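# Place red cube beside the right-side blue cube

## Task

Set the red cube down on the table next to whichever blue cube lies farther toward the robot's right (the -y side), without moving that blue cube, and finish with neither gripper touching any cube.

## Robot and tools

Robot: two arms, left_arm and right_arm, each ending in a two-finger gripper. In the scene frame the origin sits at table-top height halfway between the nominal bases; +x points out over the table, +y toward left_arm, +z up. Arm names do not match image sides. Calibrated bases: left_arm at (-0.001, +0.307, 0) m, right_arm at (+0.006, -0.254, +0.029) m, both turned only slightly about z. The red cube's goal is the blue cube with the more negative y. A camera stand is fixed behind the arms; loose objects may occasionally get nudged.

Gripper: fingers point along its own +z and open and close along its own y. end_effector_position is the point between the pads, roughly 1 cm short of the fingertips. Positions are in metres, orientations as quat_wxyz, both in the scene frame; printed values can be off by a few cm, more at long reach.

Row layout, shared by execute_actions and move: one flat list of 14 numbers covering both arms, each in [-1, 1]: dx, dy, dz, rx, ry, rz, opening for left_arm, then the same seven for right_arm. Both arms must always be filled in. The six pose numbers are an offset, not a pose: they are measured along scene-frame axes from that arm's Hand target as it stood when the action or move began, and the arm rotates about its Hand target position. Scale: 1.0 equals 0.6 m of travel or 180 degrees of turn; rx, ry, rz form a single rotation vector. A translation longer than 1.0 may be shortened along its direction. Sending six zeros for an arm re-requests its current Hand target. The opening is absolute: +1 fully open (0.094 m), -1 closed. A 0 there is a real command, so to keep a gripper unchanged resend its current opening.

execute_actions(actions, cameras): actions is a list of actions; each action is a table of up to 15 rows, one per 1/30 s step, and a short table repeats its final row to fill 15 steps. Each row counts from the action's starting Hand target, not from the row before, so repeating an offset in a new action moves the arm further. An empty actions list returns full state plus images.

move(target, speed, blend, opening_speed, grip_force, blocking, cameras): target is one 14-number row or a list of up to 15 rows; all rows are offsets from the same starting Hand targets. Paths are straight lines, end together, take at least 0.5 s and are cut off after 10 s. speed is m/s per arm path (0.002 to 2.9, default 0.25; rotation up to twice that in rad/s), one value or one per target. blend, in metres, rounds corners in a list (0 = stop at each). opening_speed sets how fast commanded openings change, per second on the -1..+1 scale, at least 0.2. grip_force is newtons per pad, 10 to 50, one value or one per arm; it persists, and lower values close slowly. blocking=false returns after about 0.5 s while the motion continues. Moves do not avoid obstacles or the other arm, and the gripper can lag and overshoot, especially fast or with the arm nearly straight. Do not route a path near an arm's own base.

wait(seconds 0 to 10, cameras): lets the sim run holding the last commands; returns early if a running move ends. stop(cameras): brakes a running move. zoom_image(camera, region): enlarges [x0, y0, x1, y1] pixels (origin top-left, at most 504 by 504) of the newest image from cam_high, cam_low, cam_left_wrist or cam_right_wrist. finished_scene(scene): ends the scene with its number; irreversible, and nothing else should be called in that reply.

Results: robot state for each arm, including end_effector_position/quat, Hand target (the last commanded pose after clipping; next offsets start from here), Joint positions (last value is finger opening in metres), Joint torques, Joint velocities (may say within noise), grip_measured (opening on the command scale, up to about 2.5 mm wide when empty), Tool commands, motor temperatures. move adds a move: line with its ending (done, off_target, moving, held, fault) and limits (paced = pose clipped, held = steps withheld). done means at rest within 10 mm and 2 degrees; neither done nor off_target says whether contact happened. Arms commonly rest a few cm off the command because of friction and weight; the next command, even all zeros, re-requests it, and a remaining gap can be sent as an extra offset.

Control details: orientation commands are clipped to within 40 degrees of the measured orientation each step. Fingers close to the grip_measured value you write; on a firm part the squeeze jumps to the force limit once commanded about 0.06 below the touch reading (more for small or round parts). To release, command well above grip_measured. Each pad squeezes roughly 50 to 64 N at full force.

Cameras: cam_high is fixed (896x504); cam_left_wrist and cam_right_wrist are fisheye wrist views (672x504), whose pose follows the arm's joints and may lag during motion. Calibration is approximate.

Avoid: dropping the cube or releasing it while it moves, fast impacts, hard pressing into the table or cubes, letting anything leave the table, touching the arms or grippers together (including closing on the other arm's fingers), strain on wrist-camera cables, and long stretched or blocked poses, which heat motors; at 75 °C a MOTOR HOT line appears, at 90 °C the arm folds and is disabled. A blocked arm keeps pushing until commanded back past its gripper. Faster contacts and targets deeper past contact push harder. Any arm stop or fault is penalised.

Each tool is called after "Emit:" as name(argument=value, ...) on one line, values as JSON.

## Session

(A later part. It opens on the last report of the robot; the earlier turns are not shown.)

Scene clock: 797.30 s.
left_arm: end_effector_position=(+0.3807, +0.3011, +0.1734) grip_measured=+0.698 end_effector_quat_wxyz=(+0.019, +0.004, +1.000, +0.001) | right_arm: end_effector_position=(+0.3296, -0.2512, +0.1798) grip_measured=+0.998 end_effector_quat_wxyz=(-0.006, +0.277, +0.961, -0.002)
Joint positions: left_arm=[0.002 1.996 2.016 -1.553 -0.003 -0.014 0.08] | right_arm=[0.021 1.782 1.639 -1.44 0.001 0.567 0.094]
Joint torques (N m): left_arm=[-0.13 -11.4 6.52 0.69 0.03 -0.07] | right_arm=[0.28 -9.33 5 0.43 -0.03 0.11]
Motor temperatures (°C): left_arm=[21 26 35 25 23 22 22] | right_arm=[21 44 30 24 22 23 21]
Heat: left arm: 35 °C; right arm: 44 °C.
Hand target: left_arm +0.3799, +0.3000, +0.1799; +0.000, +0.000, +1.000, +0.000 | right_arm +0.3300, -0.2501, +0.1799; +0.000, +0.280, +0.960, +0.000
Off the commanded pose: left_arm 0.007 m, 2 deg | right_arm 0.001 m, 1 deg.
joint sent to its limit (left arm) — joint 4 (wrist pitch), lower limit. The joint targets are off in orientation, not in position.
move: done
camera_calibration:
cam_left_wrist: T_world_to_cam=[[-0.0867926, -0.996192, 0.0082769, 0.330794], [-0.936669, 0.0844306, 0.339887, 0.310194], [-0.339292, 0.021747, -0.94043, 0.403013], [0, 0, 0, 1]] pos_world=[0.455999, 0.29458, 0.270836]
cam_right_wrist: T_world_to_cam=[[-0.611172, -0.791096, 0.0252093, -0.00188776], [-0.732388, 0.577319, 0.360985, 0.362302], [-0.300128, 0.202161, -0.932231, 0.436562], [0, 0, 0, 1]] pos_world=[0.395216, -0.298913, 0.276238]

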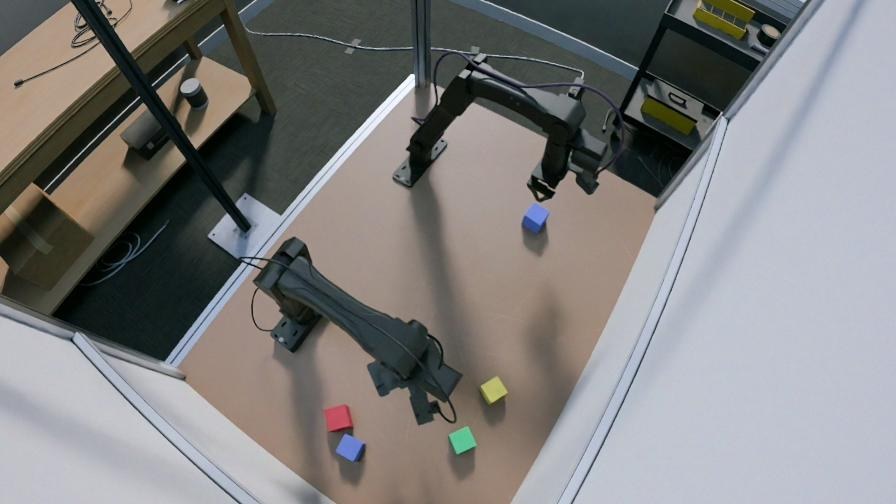

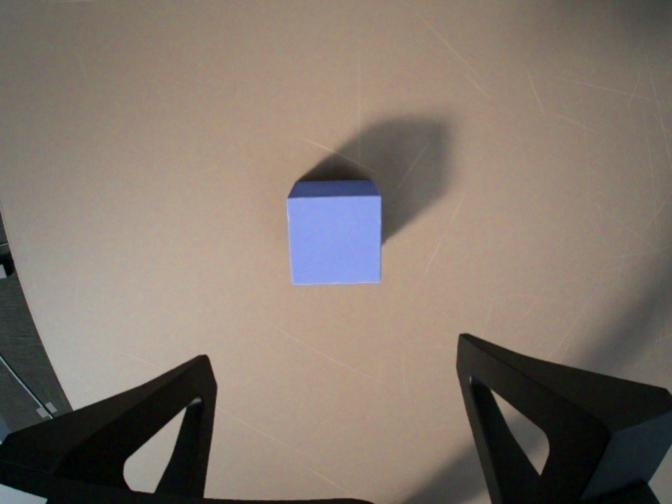

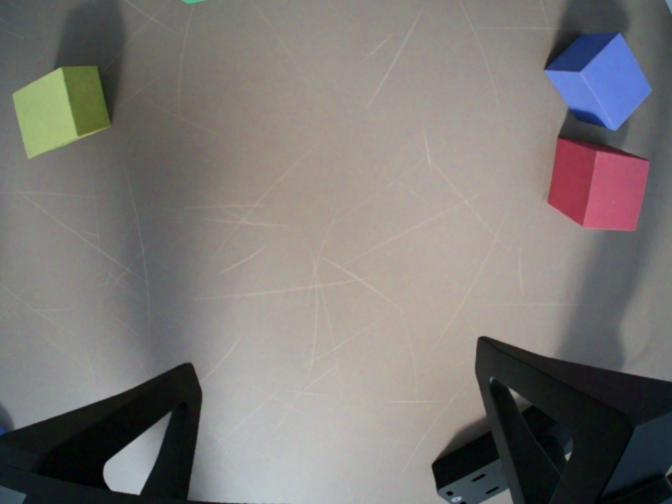

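Emit:
move(target=[[-0.3,0.25,0.117,0,0,0.194,0.7, 0,0,0,0,0,0,1],[-0.3,0.25,0.117,0,0,0.194,0.7, -0.05,0.6667,-0.1,0,0,0.4806,1]], speed=[0.5,0.5], cameras=["all"])

Scene clock: 845.67 s.
left_arm: end_effector_position=(+0.2019, +0.4511, +0.2527) grip_measured=+0.698 end_effector_quat_wxyz=(+0.123, -0.300, +0.945, +0.040) | right_arm: end_effector_position=(+0.2963, +0.1494, +0.1193) grip_measured=+0.999 end_effector_quat_wxyz=(+0.031, -0.453, +0.891, +0.015)
Joint positions: left_arm=[0.632 1.35 1.6 -1.562 -0.003 -0.005 0.08] | right_arm=[0.962 2.542 2.593 -1.554 0.001 0.006 0.094]
Joint torques (N m): left_arm=[0.43 -3.95 4.38 1.2 0.06 0.11] | right_arm=[-0.53 -13.76 7.76 0.37 -0.02 -0.04]
Motor temperatures (°C): left_arm=[21 27 32 25 23 22 22] | right_arm=[21 38 30 24 22 23 21]
Heat: left arm: 32 °C; right arm: 38 °C.
Hand target: left_arm +0.1999, +0.4501, +0.2501; +0.000, -0.300, +0.954, +0.000 | right_arm +0.3000, +0.1500, +0.1200; +0.000, -0.454, +0.891, -0.001
Off the commanded pose: left_arm 0.003 m, 15 deg | right_arm 0.004 m, 4 deg.
joint read past its limit (left arm) — joint 4 (wrist pitch), lower limit.
joint sent to its limit (left arm) — joint 4 (wrist pitch), lower limit. The joint targets are off in orientation, not in position.
joint sent to its limit (right arm) — joint 4 (wrist pitch), lower limit. The joint targets are off in orientation, not in position.
move: off_target (left_arm, right_arm)
camera_calibration:
cam_left_wrist: T_world_to_cam=[[0.509546, -0.860397, -0.00892696, 0.286697], [-0.853002, -0.506474, 0.125982, 0.406731], [-0.112916, -0.0565789, -0.991992, 0.416157], [0, 0, 0, 1]] pos_world=[0.247848, 0.476218, 0.364143]
cam_right_wrist: T_world_to_cam=[[0.746245, -0.665581, 0.0109237, -0.123058], [-0.639758, -0.712565, 0.288029, 0.302473], [-0.183923, -0.221929, -0.957559, 0.321136], [0, 0, 0, 1]] pos_world=[0.344405, 0.204896, 0.22173]

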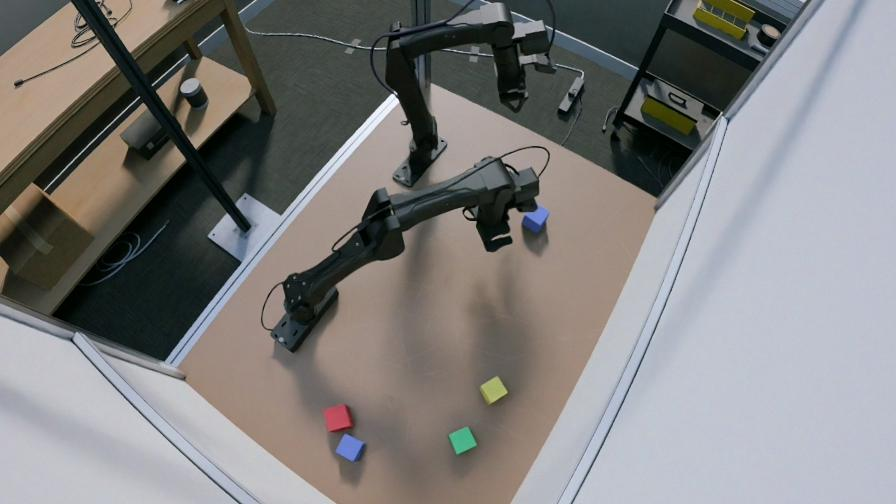

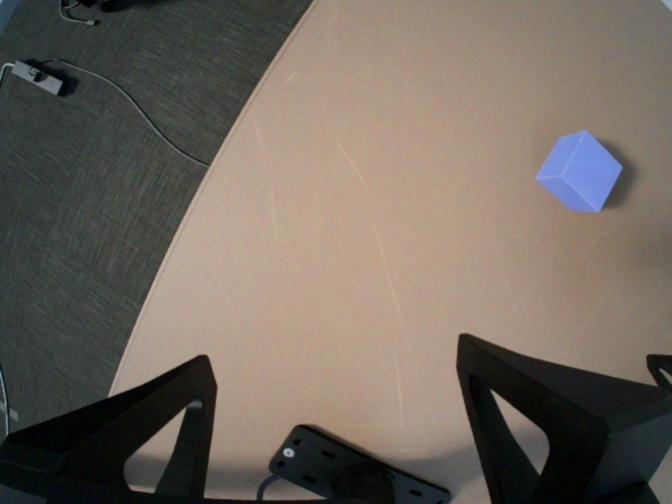

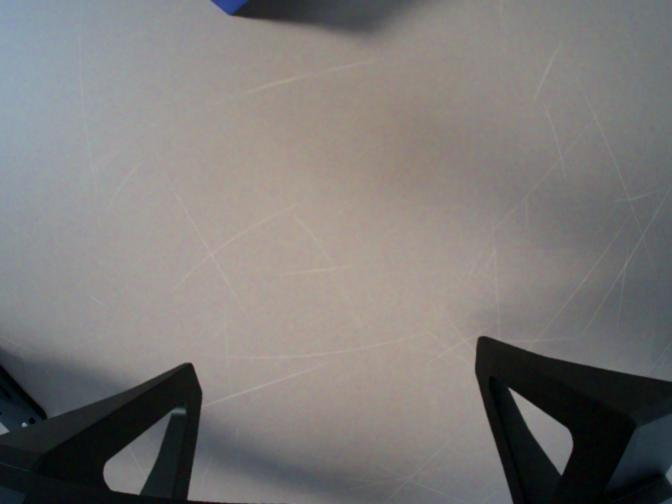

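Emit:
move(target=[0,0,0,0,0,0,0.7, -0.05,0.1333,-0.1167,0,0,0.041,1], speed=0.3, cameras=[])

Emit:
move(target=[0,0,0,0,0,0,0.7, 0,0.1167,0,0,0,0.0172,1], speed=0.3, cameras=["cam_high"])

Scene clock: 870.90 s.
left_arm: end_effector_position=(+0.2019, +0.4511, +0.2527) grip_measured=+0.698 end_effector_quat_wxyz=(+0.123, -0.300, +0.945, +0.040) | right_arm: end_effector_position=(+0.2645, +0.2220, +0.0406) grip_measured=+0.999 end_effector_quat_wxyz=(+0.044, -0.508, +0.860, +0.026)
Joint positions: left_arm=[0.632 1.35 1.6 -1.562 -0.003 -0.005 0.08] | right_arm=[1.088 2.833 2.841 -1.478 0.001 0.004 0.094]
Joint torques (N m): left_arm=[0.43 -3.97 4.41 1.2 0.05 0.1] | right_arm=[-0.21 -16.5 7.82 0.62 -0.01 -0.03]
Motor temperatures (°C): left_arm=[21 26 31 25 23 22 22] | right_arm=[21 44 31 24 22 23 21]
Heat: left arm: 31 °C; right arm: 44 °C.
Hand target: left_arm +0.1999, +0.4501, +0.2501; +0.000, -0.300, +0.954, +0.000 | right_arm +0.2701, +0.2300, +0.0499; +0.000, -0.511, +0.860, -0.001
Off the commanded pose: left_arm 0.003 m, 15 deg | right_arm 0.013 m, 6 deg.
elbow stopped short (right arm): the move would have taken joint 3 (elbow) straighter than the controller allows.
joint read past its limit (left arm) — joint 4 (wrist pitch), lower limit.
joint sent to its limit (left arm) — joint 4 (wrist pitch), lower limit. The joint targets are off in orientation, not in position.
move: off_target (left_arm, right_arm)
No camera images: "cameras" was empty.

Scene clock: 872.13 s.
left_arm: end_effector_position=(+0.2019, +0.4511, +0.2527) grip_measured=+0.698 end_effector_quat_wxyz=(+0.123, -0.300, +0.945, +0.040) | right_arm: end_effector_position=(+0.2641, +0.2954, +0.0531) grip_measured=+0.999 end_effector_quat_wxyz=(+0.154, -0.525, +0.831, +0.098)
Joint positions: left_arm=[0.632 1.35 1.6 -1.562 -0.003 -0.005 0.08] | right_arm=[1.146 2.839 2.841 -1.206 0 0.004 0.094]
Joint torques (N m): left_arm=[0.43 -3.97 4.41 1.2 0.04 0.11] | right_arm=[-0.58 -14.91 8.23 1.11 -0.03 -0.03]
Heat: left arm: 31 °C; right arm: 45 °C.
Hand target: left_arm +0.1999, +0.4501, +0.2501; +0.000, -0.300, +0.954, +0.000 | right_arm +0.2701, +0.2999, +0.0500; +0.000, -0.534, +0.846, -0.001
Off the commanded pose: left_arm 0.003 m, 15 deg | right_arm 0.008 m, 21 deg.
elbow stopped short (right arm): the move would have taken joint 3 (elbow) straighter than the controller allows.
joint read past its limit (left arm) — joint 4 (wrist pitch), lower limit.
joint sent to its limit (left arm) — joint 4 (wrist pitch), lower limit. The joint targets are off in orientation, not in position.
move: off_target (left_arm, right_arm)
Images, in order (width x height): cam_high 896x504.

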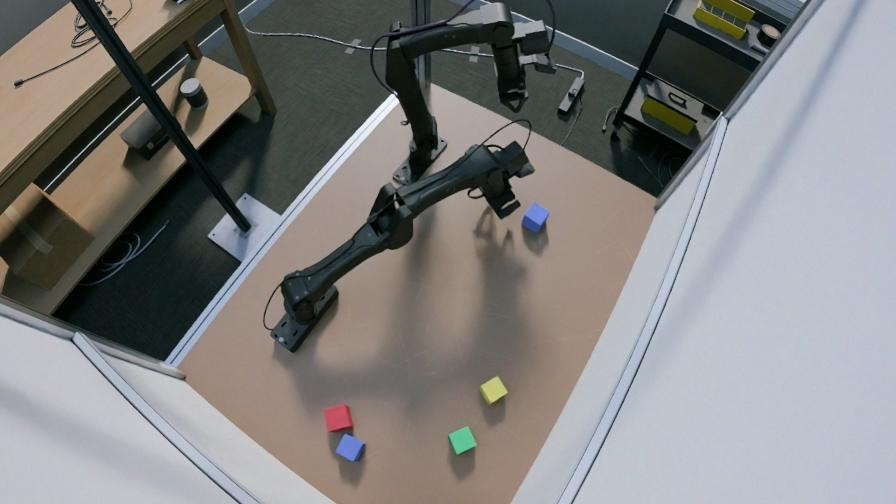

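Emit:
move(target=[[0.1667,-0.0833,-0.0833,0,0,-0.0994,1, 0.05,-0.2,0.2,0,0,0,1],[0.1667,-0.0833,-0.0833,0,0,-0.0994,1, 0.206,-1.0,0.162,0.145,-0.4278,-0.3855,1]], speed=[0.5,0.6], blend=[0.05,0], cameras=["all"])

Scene clock: 941.73 s.
left_arm: end_effector_position=(+0.2936, +0.4009, +0.1949) grip_measured=+0.998 end_effector_quat_wxyz=(+0.016, -0.155, +0.988, +0.005) | right_arm: end_effector_position=(+0.3956, -0.2993, +0.1529) grip_measured=+0.999 end_effector_quat_wxyz=(+0.598, +0.128, +0.778, -0.143)
Joint positions: left_arm=[0.324 1.714 1.736 -1.561 -0.005 -0.011 0.094] | right_arm=[0.108 1.499 0.377 0.845 0.474 0.058 0.094]
Joint torques (N m): left_arm=[-0.51 -6.89 8.23 0.75 0.06 0.12] | right_arm=[-0.53 -4.4 4.4 2.01 -0.04 -0.04]
Motor temperatures (°C): left_arm=[20 24 31 25 23 22 22] | right_arm=[21 51 32 26 22 23 21]
Heat: left arm: 31 °C; right arm: 51 °C.
Hand target: left_arm +0.2999, +0.4002, +0.2001; +0.000, -0.148, +0.989, +0.000 | right_arm +0.3936, -0.3000, +0.1471; +0.594, +0.123, +0.782, -0.143
Off the commanded pose: left_arm 0.008 m, 2 deg | right_arm 0.006 m, 1 deg.
elbow stopped short (right arm): the move would have taken joint 3 (elbow) straighter than the controller allows.
joint sent to its limit (left arm) — joint 4 (wrist pitch), lower limit. The joint targets are off in orientation, not in position.
move: done
camera_calibration:
cam_left_wrist: T_world_to_cam=[[0.22966, -0.973248, 0.00664258, 0.320661], [-0.914127, -0.213356, 0.344748, 0.324691], [-0.334109, -0.0852471, -0.938672, 0.432429], [0, 0, 0, 1]] pos_world=[0.367644, 0.418221, 0.291842]
cam_right_wrist: T_world_to_cam=[[-0.407636, -0.91291, -0.0206851, -0.108875], [-0.514183, 0.248198, -0.820983, 0.444094], [0.754618, -0.324027, -0.570578, -0.188937], [0, 0, 0, 1]] pos_world=[0.326539, -0.270837, 0.254539]

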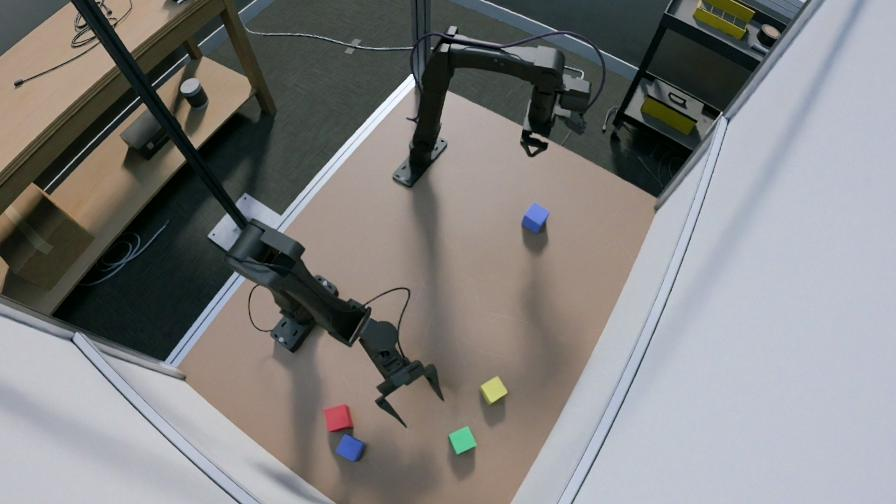

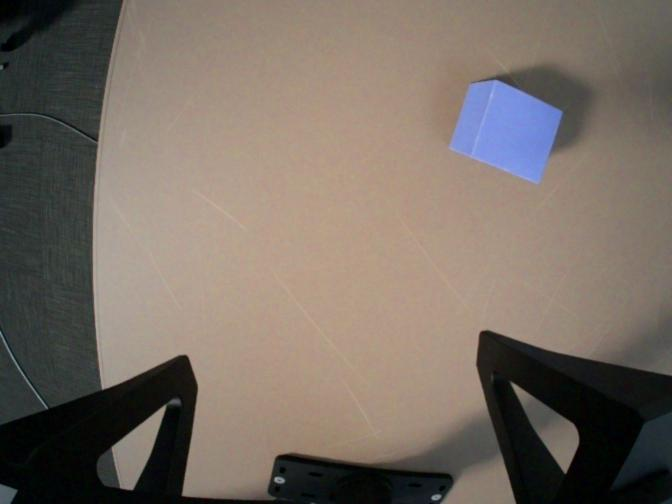

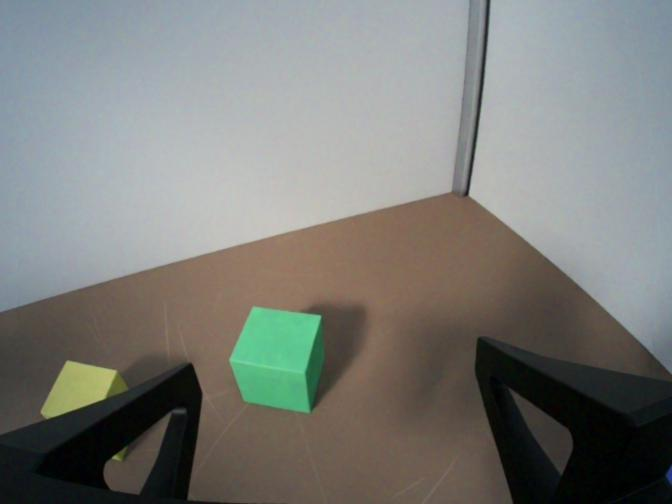

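Emit:
move(target=[[0,0,0,0,0,0,1, 0.1857,0.2283,-0.0285,0.1876,0.3741,-0.0394,1],[0,0,0,0,0,0,1, 0.1857,0.2283,-0.1852,0.1876,0.3741,-0.0394,-0.15],[0,0,0,0,0,0,1, 0.1857,0.2283,-0.0285,0.1876,0.3741,-0.0394,-0.15],[0,0,0,0,0,0,1, 0.0695,0.006,-0.0285,0.1178,0.4018,0.058,-0.15],[0,0,0,0,0,0,1, 0.0695,0.006,-0.1835,0.1178,0.4018,0.058,0.7],[0,0,0,0,0,0,1, 0.0695,0.006,0.03,0.1178,0.4018,0.058,0.7]], speed=[0.8,0.4,0.6,0.8,0.35,0.6], blend=[0.02,0,0.02,0.02,0,0], cameras=["cam_high","cam_right_wrist"])

Scene clock: 981.03 s.
left_arm: end_effector_position=(+0.2936, +0.4009, +0.1949) grip_measured=+0.998 end_effector_quat_wxyz=(+0.016, -0.155, +0.988, +0.005) | right_arm: end_effector_position=(+0.4354, -0.2976, +0.1654) grip_measured=+0.698 end_effector_quat_wxyz=(+0.008, +0.052, +0.999, -0.007)
Joint positions: left_arm=[0.324 1.714 1.736 -1.561 -0.005 -0.011 0.094] | right_arm=[-0.083 2.232 2.232 -1.554 0.012 0.004 0.08]
Joint torques (N m): left_arm=[-0.54 -6.86 8.21 0.75 0.05 0.12] | right_arm=[-0.17 -12.15 6.31 0.27 -0.12 -0.04]
Motor temperatures (°C): left_arm=[20 25 34 25 23 22 22] | right_arm=[21 41 31 30 22 23 21]
Heat: left arm: 34 °C; right arm: 41 °C.
Hand target: left_arm +0.2999, +0.4002, +0.2001; +0.000, -0.148, +0.989, +0.000 | right_arm +0.4353, -0.2965, +0.1651; +0.000, +0.049, +0.999, -0.001
Off the commanded pose: left_arm 0.008 m, 2 deg | right_arm 0.001 m, 1 deg.
joint sent to its limit (left arm) — joint 4 (wrist pitch), lower limit. The joint targets are off in orientation, not in position.
joint sent to its limit (right arm) — joint 4 (wrist pitch), lower limit. The joint targets still meet the commanded pose.
move: done
camera_calibration:
cam_right_wrist: T_world_to_cam=[[-0.199373, -0.979545, 0.0272395, -0.209228], [-0.921099, 0.196819, 0.335915, 0.444917], [-0.334405, 0.0418822, -0.941498, 0.433087], [0, 0, 0, 1]] pos_world=[0.512925, -0.310655, 0.263996]
Images, in order (width x height): cam_high 896x504, cam_right_wrist 672x504.

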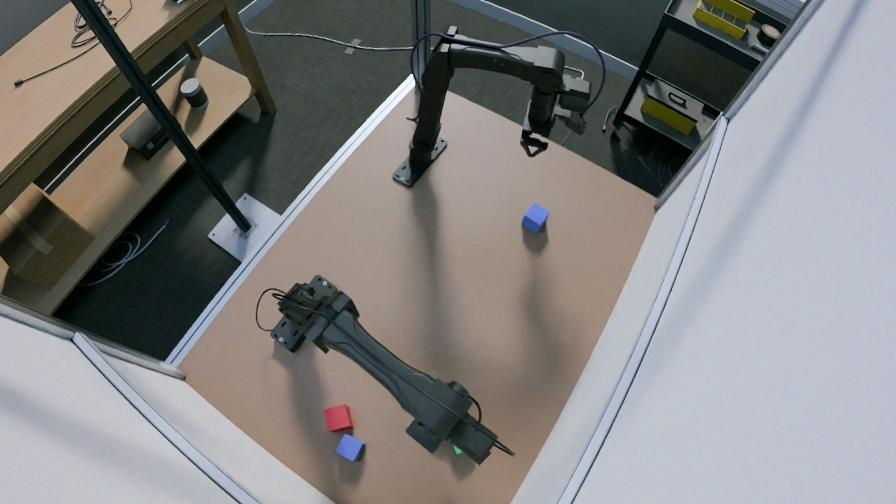

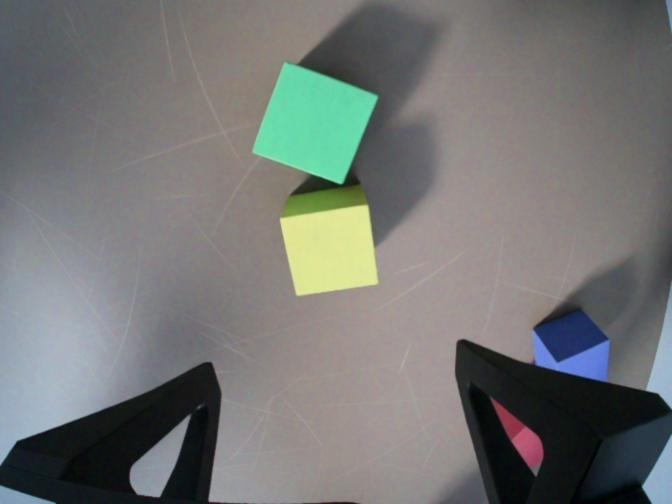

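Emit:
finished_scene(scene=1)

The scene is finished: the task was done.


## Next scene

The same job, from a new start.

Emit:
execute_actions(actions=[])

Scene clock: 0.00 s.
left_arm: end_effector_position=(+0.3957, +0.3214, +0.1009) grip_measured=+1.000 end_effector_quat_wxyz=(+0.598, -0.023, +0.801, +0.008) | right_arm: end_effector_position=(+0.4025, -0.2463, +0.1558) grip_measured=+1.000 end_effector_quat_wxyz=(+0.627, +0.004, +0.777, -0.061)
Joint positions: left_arm=[0.048 1.561 0.336 0.936 -0.016 -0.019 0.094] | right_arm=[0.126 1.51 0.332 0.965 0.207 -0.048 0.094]
Joint velocities: within noise
Joint torques (N m): no reading
Motor temperatures (°C): left_arm=[20 21 27 22 23 22 22] | right_arm=[21 27 26 23 22 23 21]
Heat: left arm: 27 °C; right arm: 27 °C.
Hand target: left_arm +0.3981, +0.3214, +0.1071; +0.605, -0.023, +0.796, +0.008 | right_arm +0.4040, -0.2463, +0.1606; +0.632, +0.005, +0.773, -0.061
Tool commands: left_gripper/opening=+1.0 right_gripper/opening=+1.0
camera_calibration:
cam_left_wrist: T_world_to_cam=[[0.0104127, -0.998241, -0.058359, 0.321856], [-0.624827, 0.03907, -0.779785, 0.351367], [0.780694, 0.044584, -0.623321, -0.143141], [0, 0, 0, 1]] pos_world=[0.327941, 0.313944, 0.203551]
cam_right_wrist: T_world_to_cam=[[-0.118565, -0.992946, -0.00114517, -0.196764], [-0.534439, 0.0647876, -0.84272, 0.403274], [0.83685, -0.0993047, -0.53835, -0.158196], [0, 0, 0, 1]] pos_world=[0.324583, -0.237213, 0.254457]

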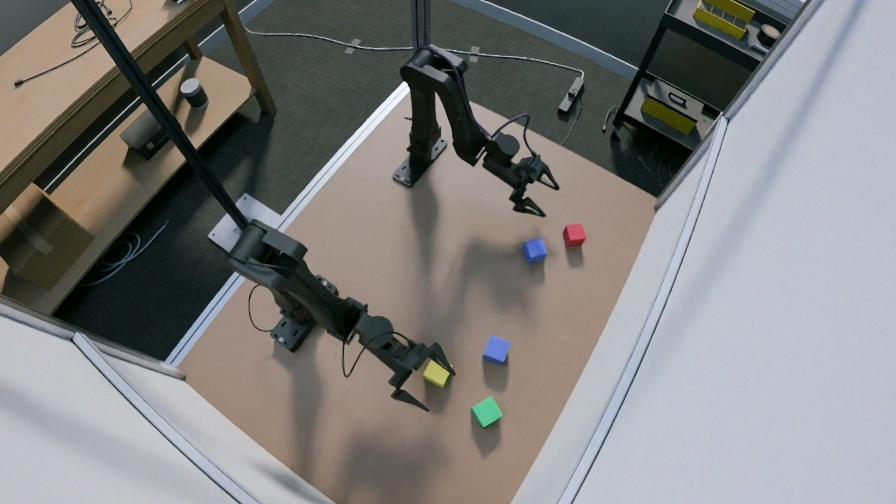

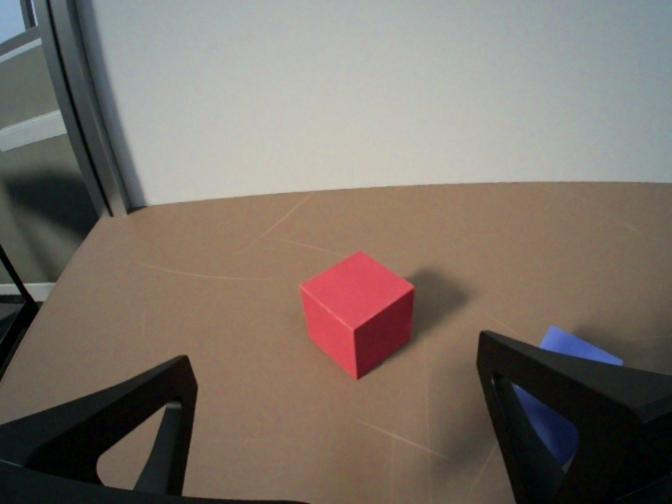

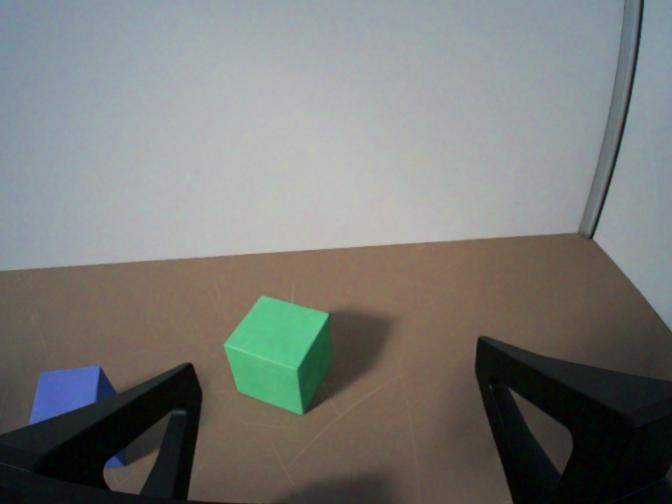

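Emit:
move(target=[[0.1525,-0.0303,0.0215,-0.1595,0.3898,0.1881,1, 0,-0.2,0.03,0,0,0,1],[0.1525,-0.0303,-0.1185,-0.1595,0.3898,0.1881,-0.15, 0,-0.2,0.03,0,0,0,1],[0.1525,-0.0303,0.0382,-0.1595,0.3898,0.1881,-0.15, 0,-0.2,0.03,0,0,0,1],[0.0195,-0.5792,0.0382,0.1356,0.3998,-0.2005,-0.15, 0,-0.2,0.03,0,0,0,1],[0.0195,-0.5792,-0.1168,0.1356,0.3998,-0.2005,0.7, 0,-0.2,0.03,0,0,0,1],[0.0195,-0.5792,0.06,0.1356,0.3998,-0.2005,0.7, 0,-0.2,0.03,0,0,0,1]], speed=[0.7,0.4,0.5,0.7,0.35,0.6], blend=[0.02,0,0.02,0.02,0,0], cameras=["cam_high","cam_left_wrist"])

Scene clock: 53.87 s.
left_arm: end_effector_position=(+0.4085, -0.0305, +0.1387) grip_measured=+0.698 end_effector_quat_wxyz=(+0.125, +0.331, +0.934, -0.049) | right_arm: end_effector_position=(+0.3993, -0.3639, +0.1721) grip_measured=+1.000 end_effector_quat_wxyz=(+0.627, +0.010, +0.776, -0.060)
Joint positions: left_arm=[-0.667 2.577 2.834 -1.559 0.007 -0.01 0.08] | right_arm=[-0.385 1.484 0.412 0.856 -0.285 -0.144 0.094]
Joint torques (N m): left_arm=[0.66 -15.75 4.49 1.16 -0.03 0.09] | right_arm=[-0.62 -4.88 7.36 1.9 -0.18 -0.05]
Motor temperatures (°C): left_arm=[20 25 29 29 23 22 22] | right_arm=[21 28 28 29 22 23 21]
Heat: left arm: 29 °C; right arm: 29 °C.
Hand target: left_arm +0.4098, -0.0261, +0.1429; -0.001, +0.334, +0.943, +0.000 | right_arm +0.4040, -0.3662, +0.1786; +0.632, +0.005, +0.773, -0.061
Off the commanded pose: left_arm 0.006 m, 15 deg | right_arm 0.008 m, 1 deg.
elbow stopped short (left arm): the move would have taken joint 3 (elbow) straighter than the controller allows.
joint sent to its limit (left arm) — joint 4 (wrist pitch), lower limit. The joint targets are off in orientation, not in position.
move: off_target (left_arm); target 5's new opening was sent with left_arm's hand 0.005 m and 4 deg from that target
camera_calibration:
cam_left_wrist: T_world_to_cam=[[-0.690198, -0.723619, 0.00150485, 0.258864], [-0.718699, 0.685745, 0.115, 0.336466], [-0.0842481, 0.0782913, -0.993364, 0.291862], [0, 0, 0, 1]] pos_world=[0.445074, -0.0662613, 0.250842]
Images, in order (width x height): cam_high 896x504, cam_left_wrist 672x504.

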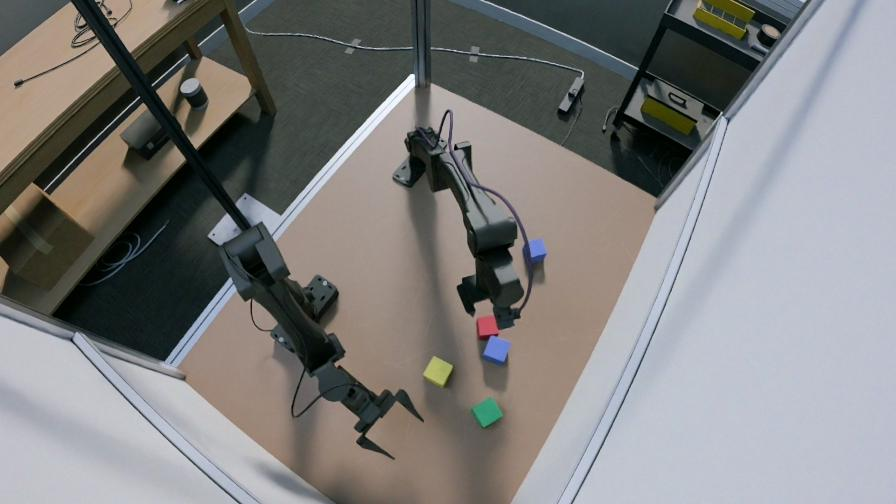

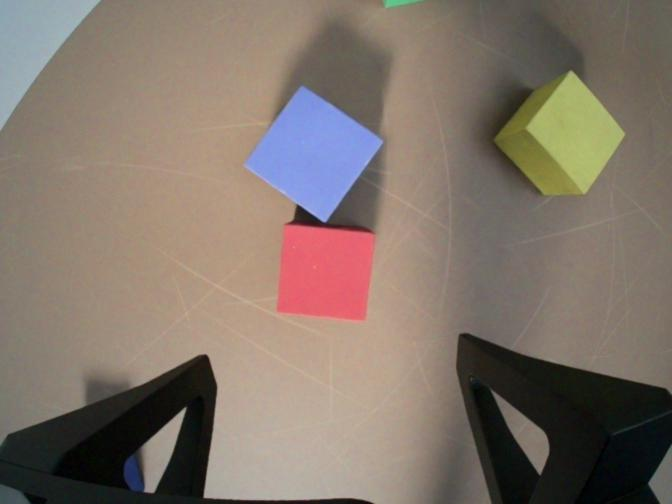

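Emit:
finished_scene(scene=2)

The scene is finished: the task was done.


## Next scene

The same job, from a new start.

Emit:
execute_actions(actions=[])

Scene clock: 0.00 s.
left_arm: end_effector_position=(+0.3883, +0.3417, +0.1113) grip_measured=+1.000 end_effector_quat_wxyz=(+0.619, -0.088, +0.774, +0.099) | right_arm: end_effector_position=(+0.4035, -0.2721, +0.1423) grip_measured=+1.000 end_effector_quat_wxyz=(+0.614, +0.076, +0.780, -0.097)
Joint positions: left_arm=[-0.041 1.582 0.306 1.049 -0.327 -0.028 0.094] | right_arm=[0.124 1.58 0.347 0.988 0.353 0.027 0.094]
Joint velocities: within noise
Joint torques (N m): no reading
Motor temperatures (°C): left_arm=[20 21 24 23 23 22 22] | right_arm=[21 24 25 24 22 23 21]
Heat: left arm: 24 °C; right arm: 25 °C.
Hand target: left_arm +0.3901, +0.3418, +0.1162; +0.625, -0.089, +0.770, +0.098 | right_arm +0.4049, -0.2722, +0.1465; +0.618, +0.078, +0.776, -0.097
Tool commands: left_gripper/opening=+1.0 right_gripper/opening=+1.0
camera_calibration:
cam_left_wrist: T_world_to_cam=[[0.22695, -0.966585, -0.119197, 0.254593], [-0.573642, -0.0337638, -0.81841, 0.363399], [0.787038, 0.254114, -0.562137, -0.212661], [0, 0, 0, 1]] pos_world=[0.318054, 0.312396, 0.208211]
cam_right_wrist: T_world_to_cam=[[-0.275272, -0.960794, -0.0331542, -0.145753], [-0.527921, 0.179894, -0.830023, 0.4209], [0.803445, -0.210979, -0.556743, -0.183145], [0, 0, 0, 1]] pos_world=[0.329227, -0.254395, 0.242559]

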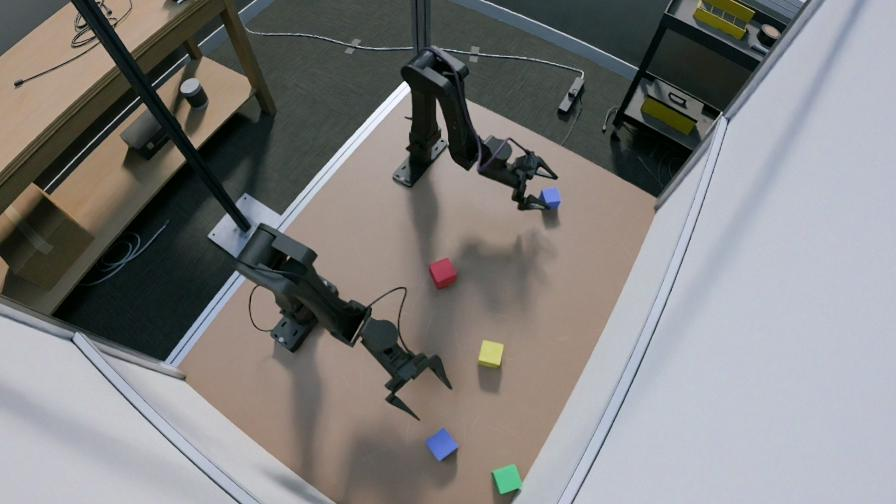

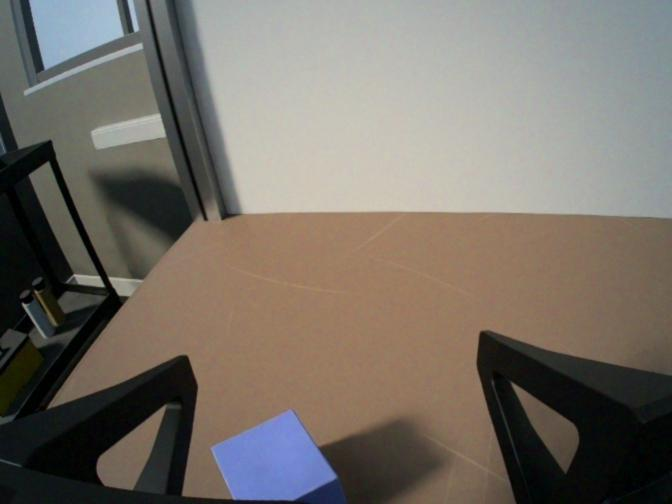

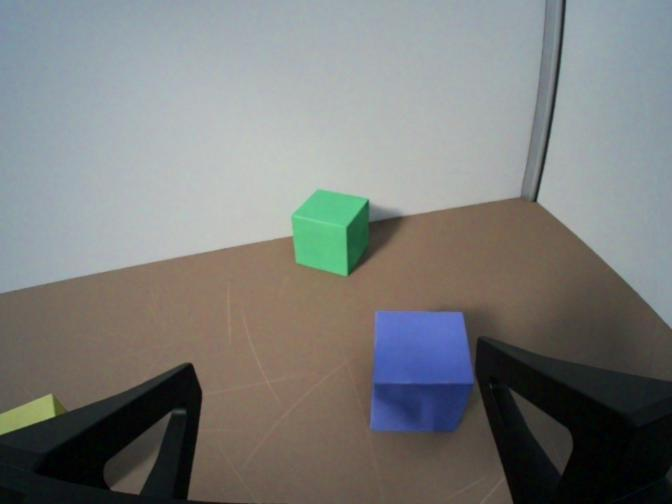

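Emit:
move(target=[[0,0,0,0,0,0,1, -0.2705,0.4962,-0.0442,-0.1205,0.4321,0.2816,1],[0,0,0,0,0,0,1, -0.2705,0.4962,-0.1842,-0.1205,0.4321,0.2816,-0.15],[0,0,0,0,0,0,1, -0.2705,0.4962,-0.0275,-0.1205,0.4321,0.2816,-0.15],[0,0,0,0,0,0,1, -0.0078,-0.0845,-0.0275,0.1034,0.4173,0.0069,-0.15],[0,0,0,0,0,0,1, -0.0078,-0.0845,-0.1825,0.1034,0.4173,0.0069,0.7],[0,0,0,0,0,0,1, -0.0078,-0.0845,0.006,0.1034,0.4173,0.0069,0.7]], speed=[0.7,0.4,0.5,0.7,0.35,0.6], blend=[0.02,0,0.02,0.02,0,0], cameras=["cam_high","cam_right_wrist"])

Scene clock: 38.53 s.
left_arm: end_effector_position=(+0.3883, +0.3417, +0.1113) grip_measured=+1.000 end_effector_quat_wxyz=(+0.619, -0.088, +0.774, +0.099) | right_arm: end_effector_position=(+0.3989, -0.3250, +0.1473) grip_measured=+0.698 end_effector_quat_wxyz=(-0.001, +0.087, +0.996, +0.000)
Joint positions: left_arm=[-0.041 1.582 0.306 1.049 -0.327 -0.028 0.094] | right_arm=[-0.166 2.077 1.914 -1.409 0.001 -0.009 0.08]
Joint torques (N m): left_arm=[0.01 -6 5.3 2.34 -0.04 0] | right_arm=[0.49 -11.41 6.89 0.23 -0.03 0.09]
Motor temperatures (°C): left_arm=[20 23 26 31 23 22 22] | right_arm=[21 27 27 27 22 23 21]
Heat: left arm: 31 °C; right arm: 27 °C.
Hand target: left_arm +0.3901, +0.3418, +0.1162; +0.625, -0.089, +0.770, +0.098 | right_arm +0.4003, -0.3230, +0.1503; +0.001, +0.087, +0.996, +0.000
Off the commanded pose: left_arm 0.005 m, 1 deg | right_arm 0.004 m, 0 deg.
move: done
camera_calibration:
cam_right_wrist: T_world_to_cam=[[-0.266692, -0.963619, 0.017731, -0.209524], [-0.899485, 0.255465, 0.354493, 0.430532], [-0.346126, 0.0785915, -0.934891, 0.420624], [0, 0, 0, 1]] pos_world=[0.476968, -0.344944, 0.244332]
Images, in order (width x height): cam_high 896x504, cam_right_wrist 672x504.

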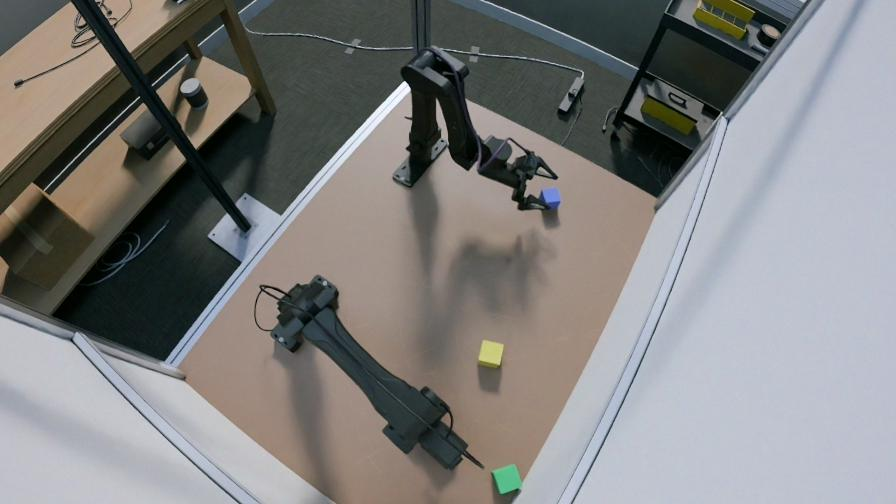

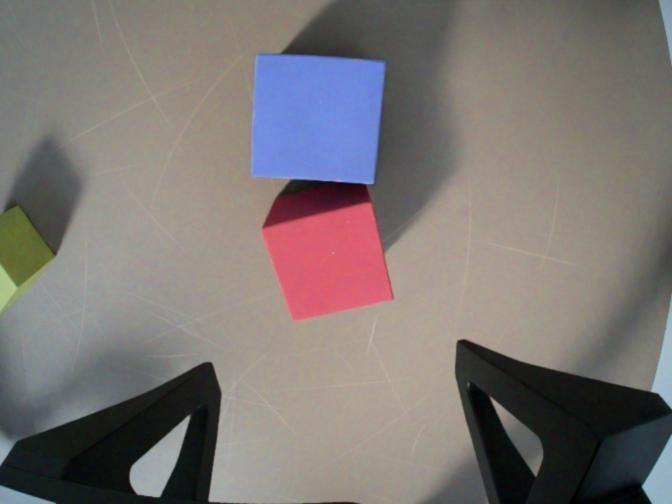

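Emit:
finished_scene(scene=3)

The scene is finished: the task was done.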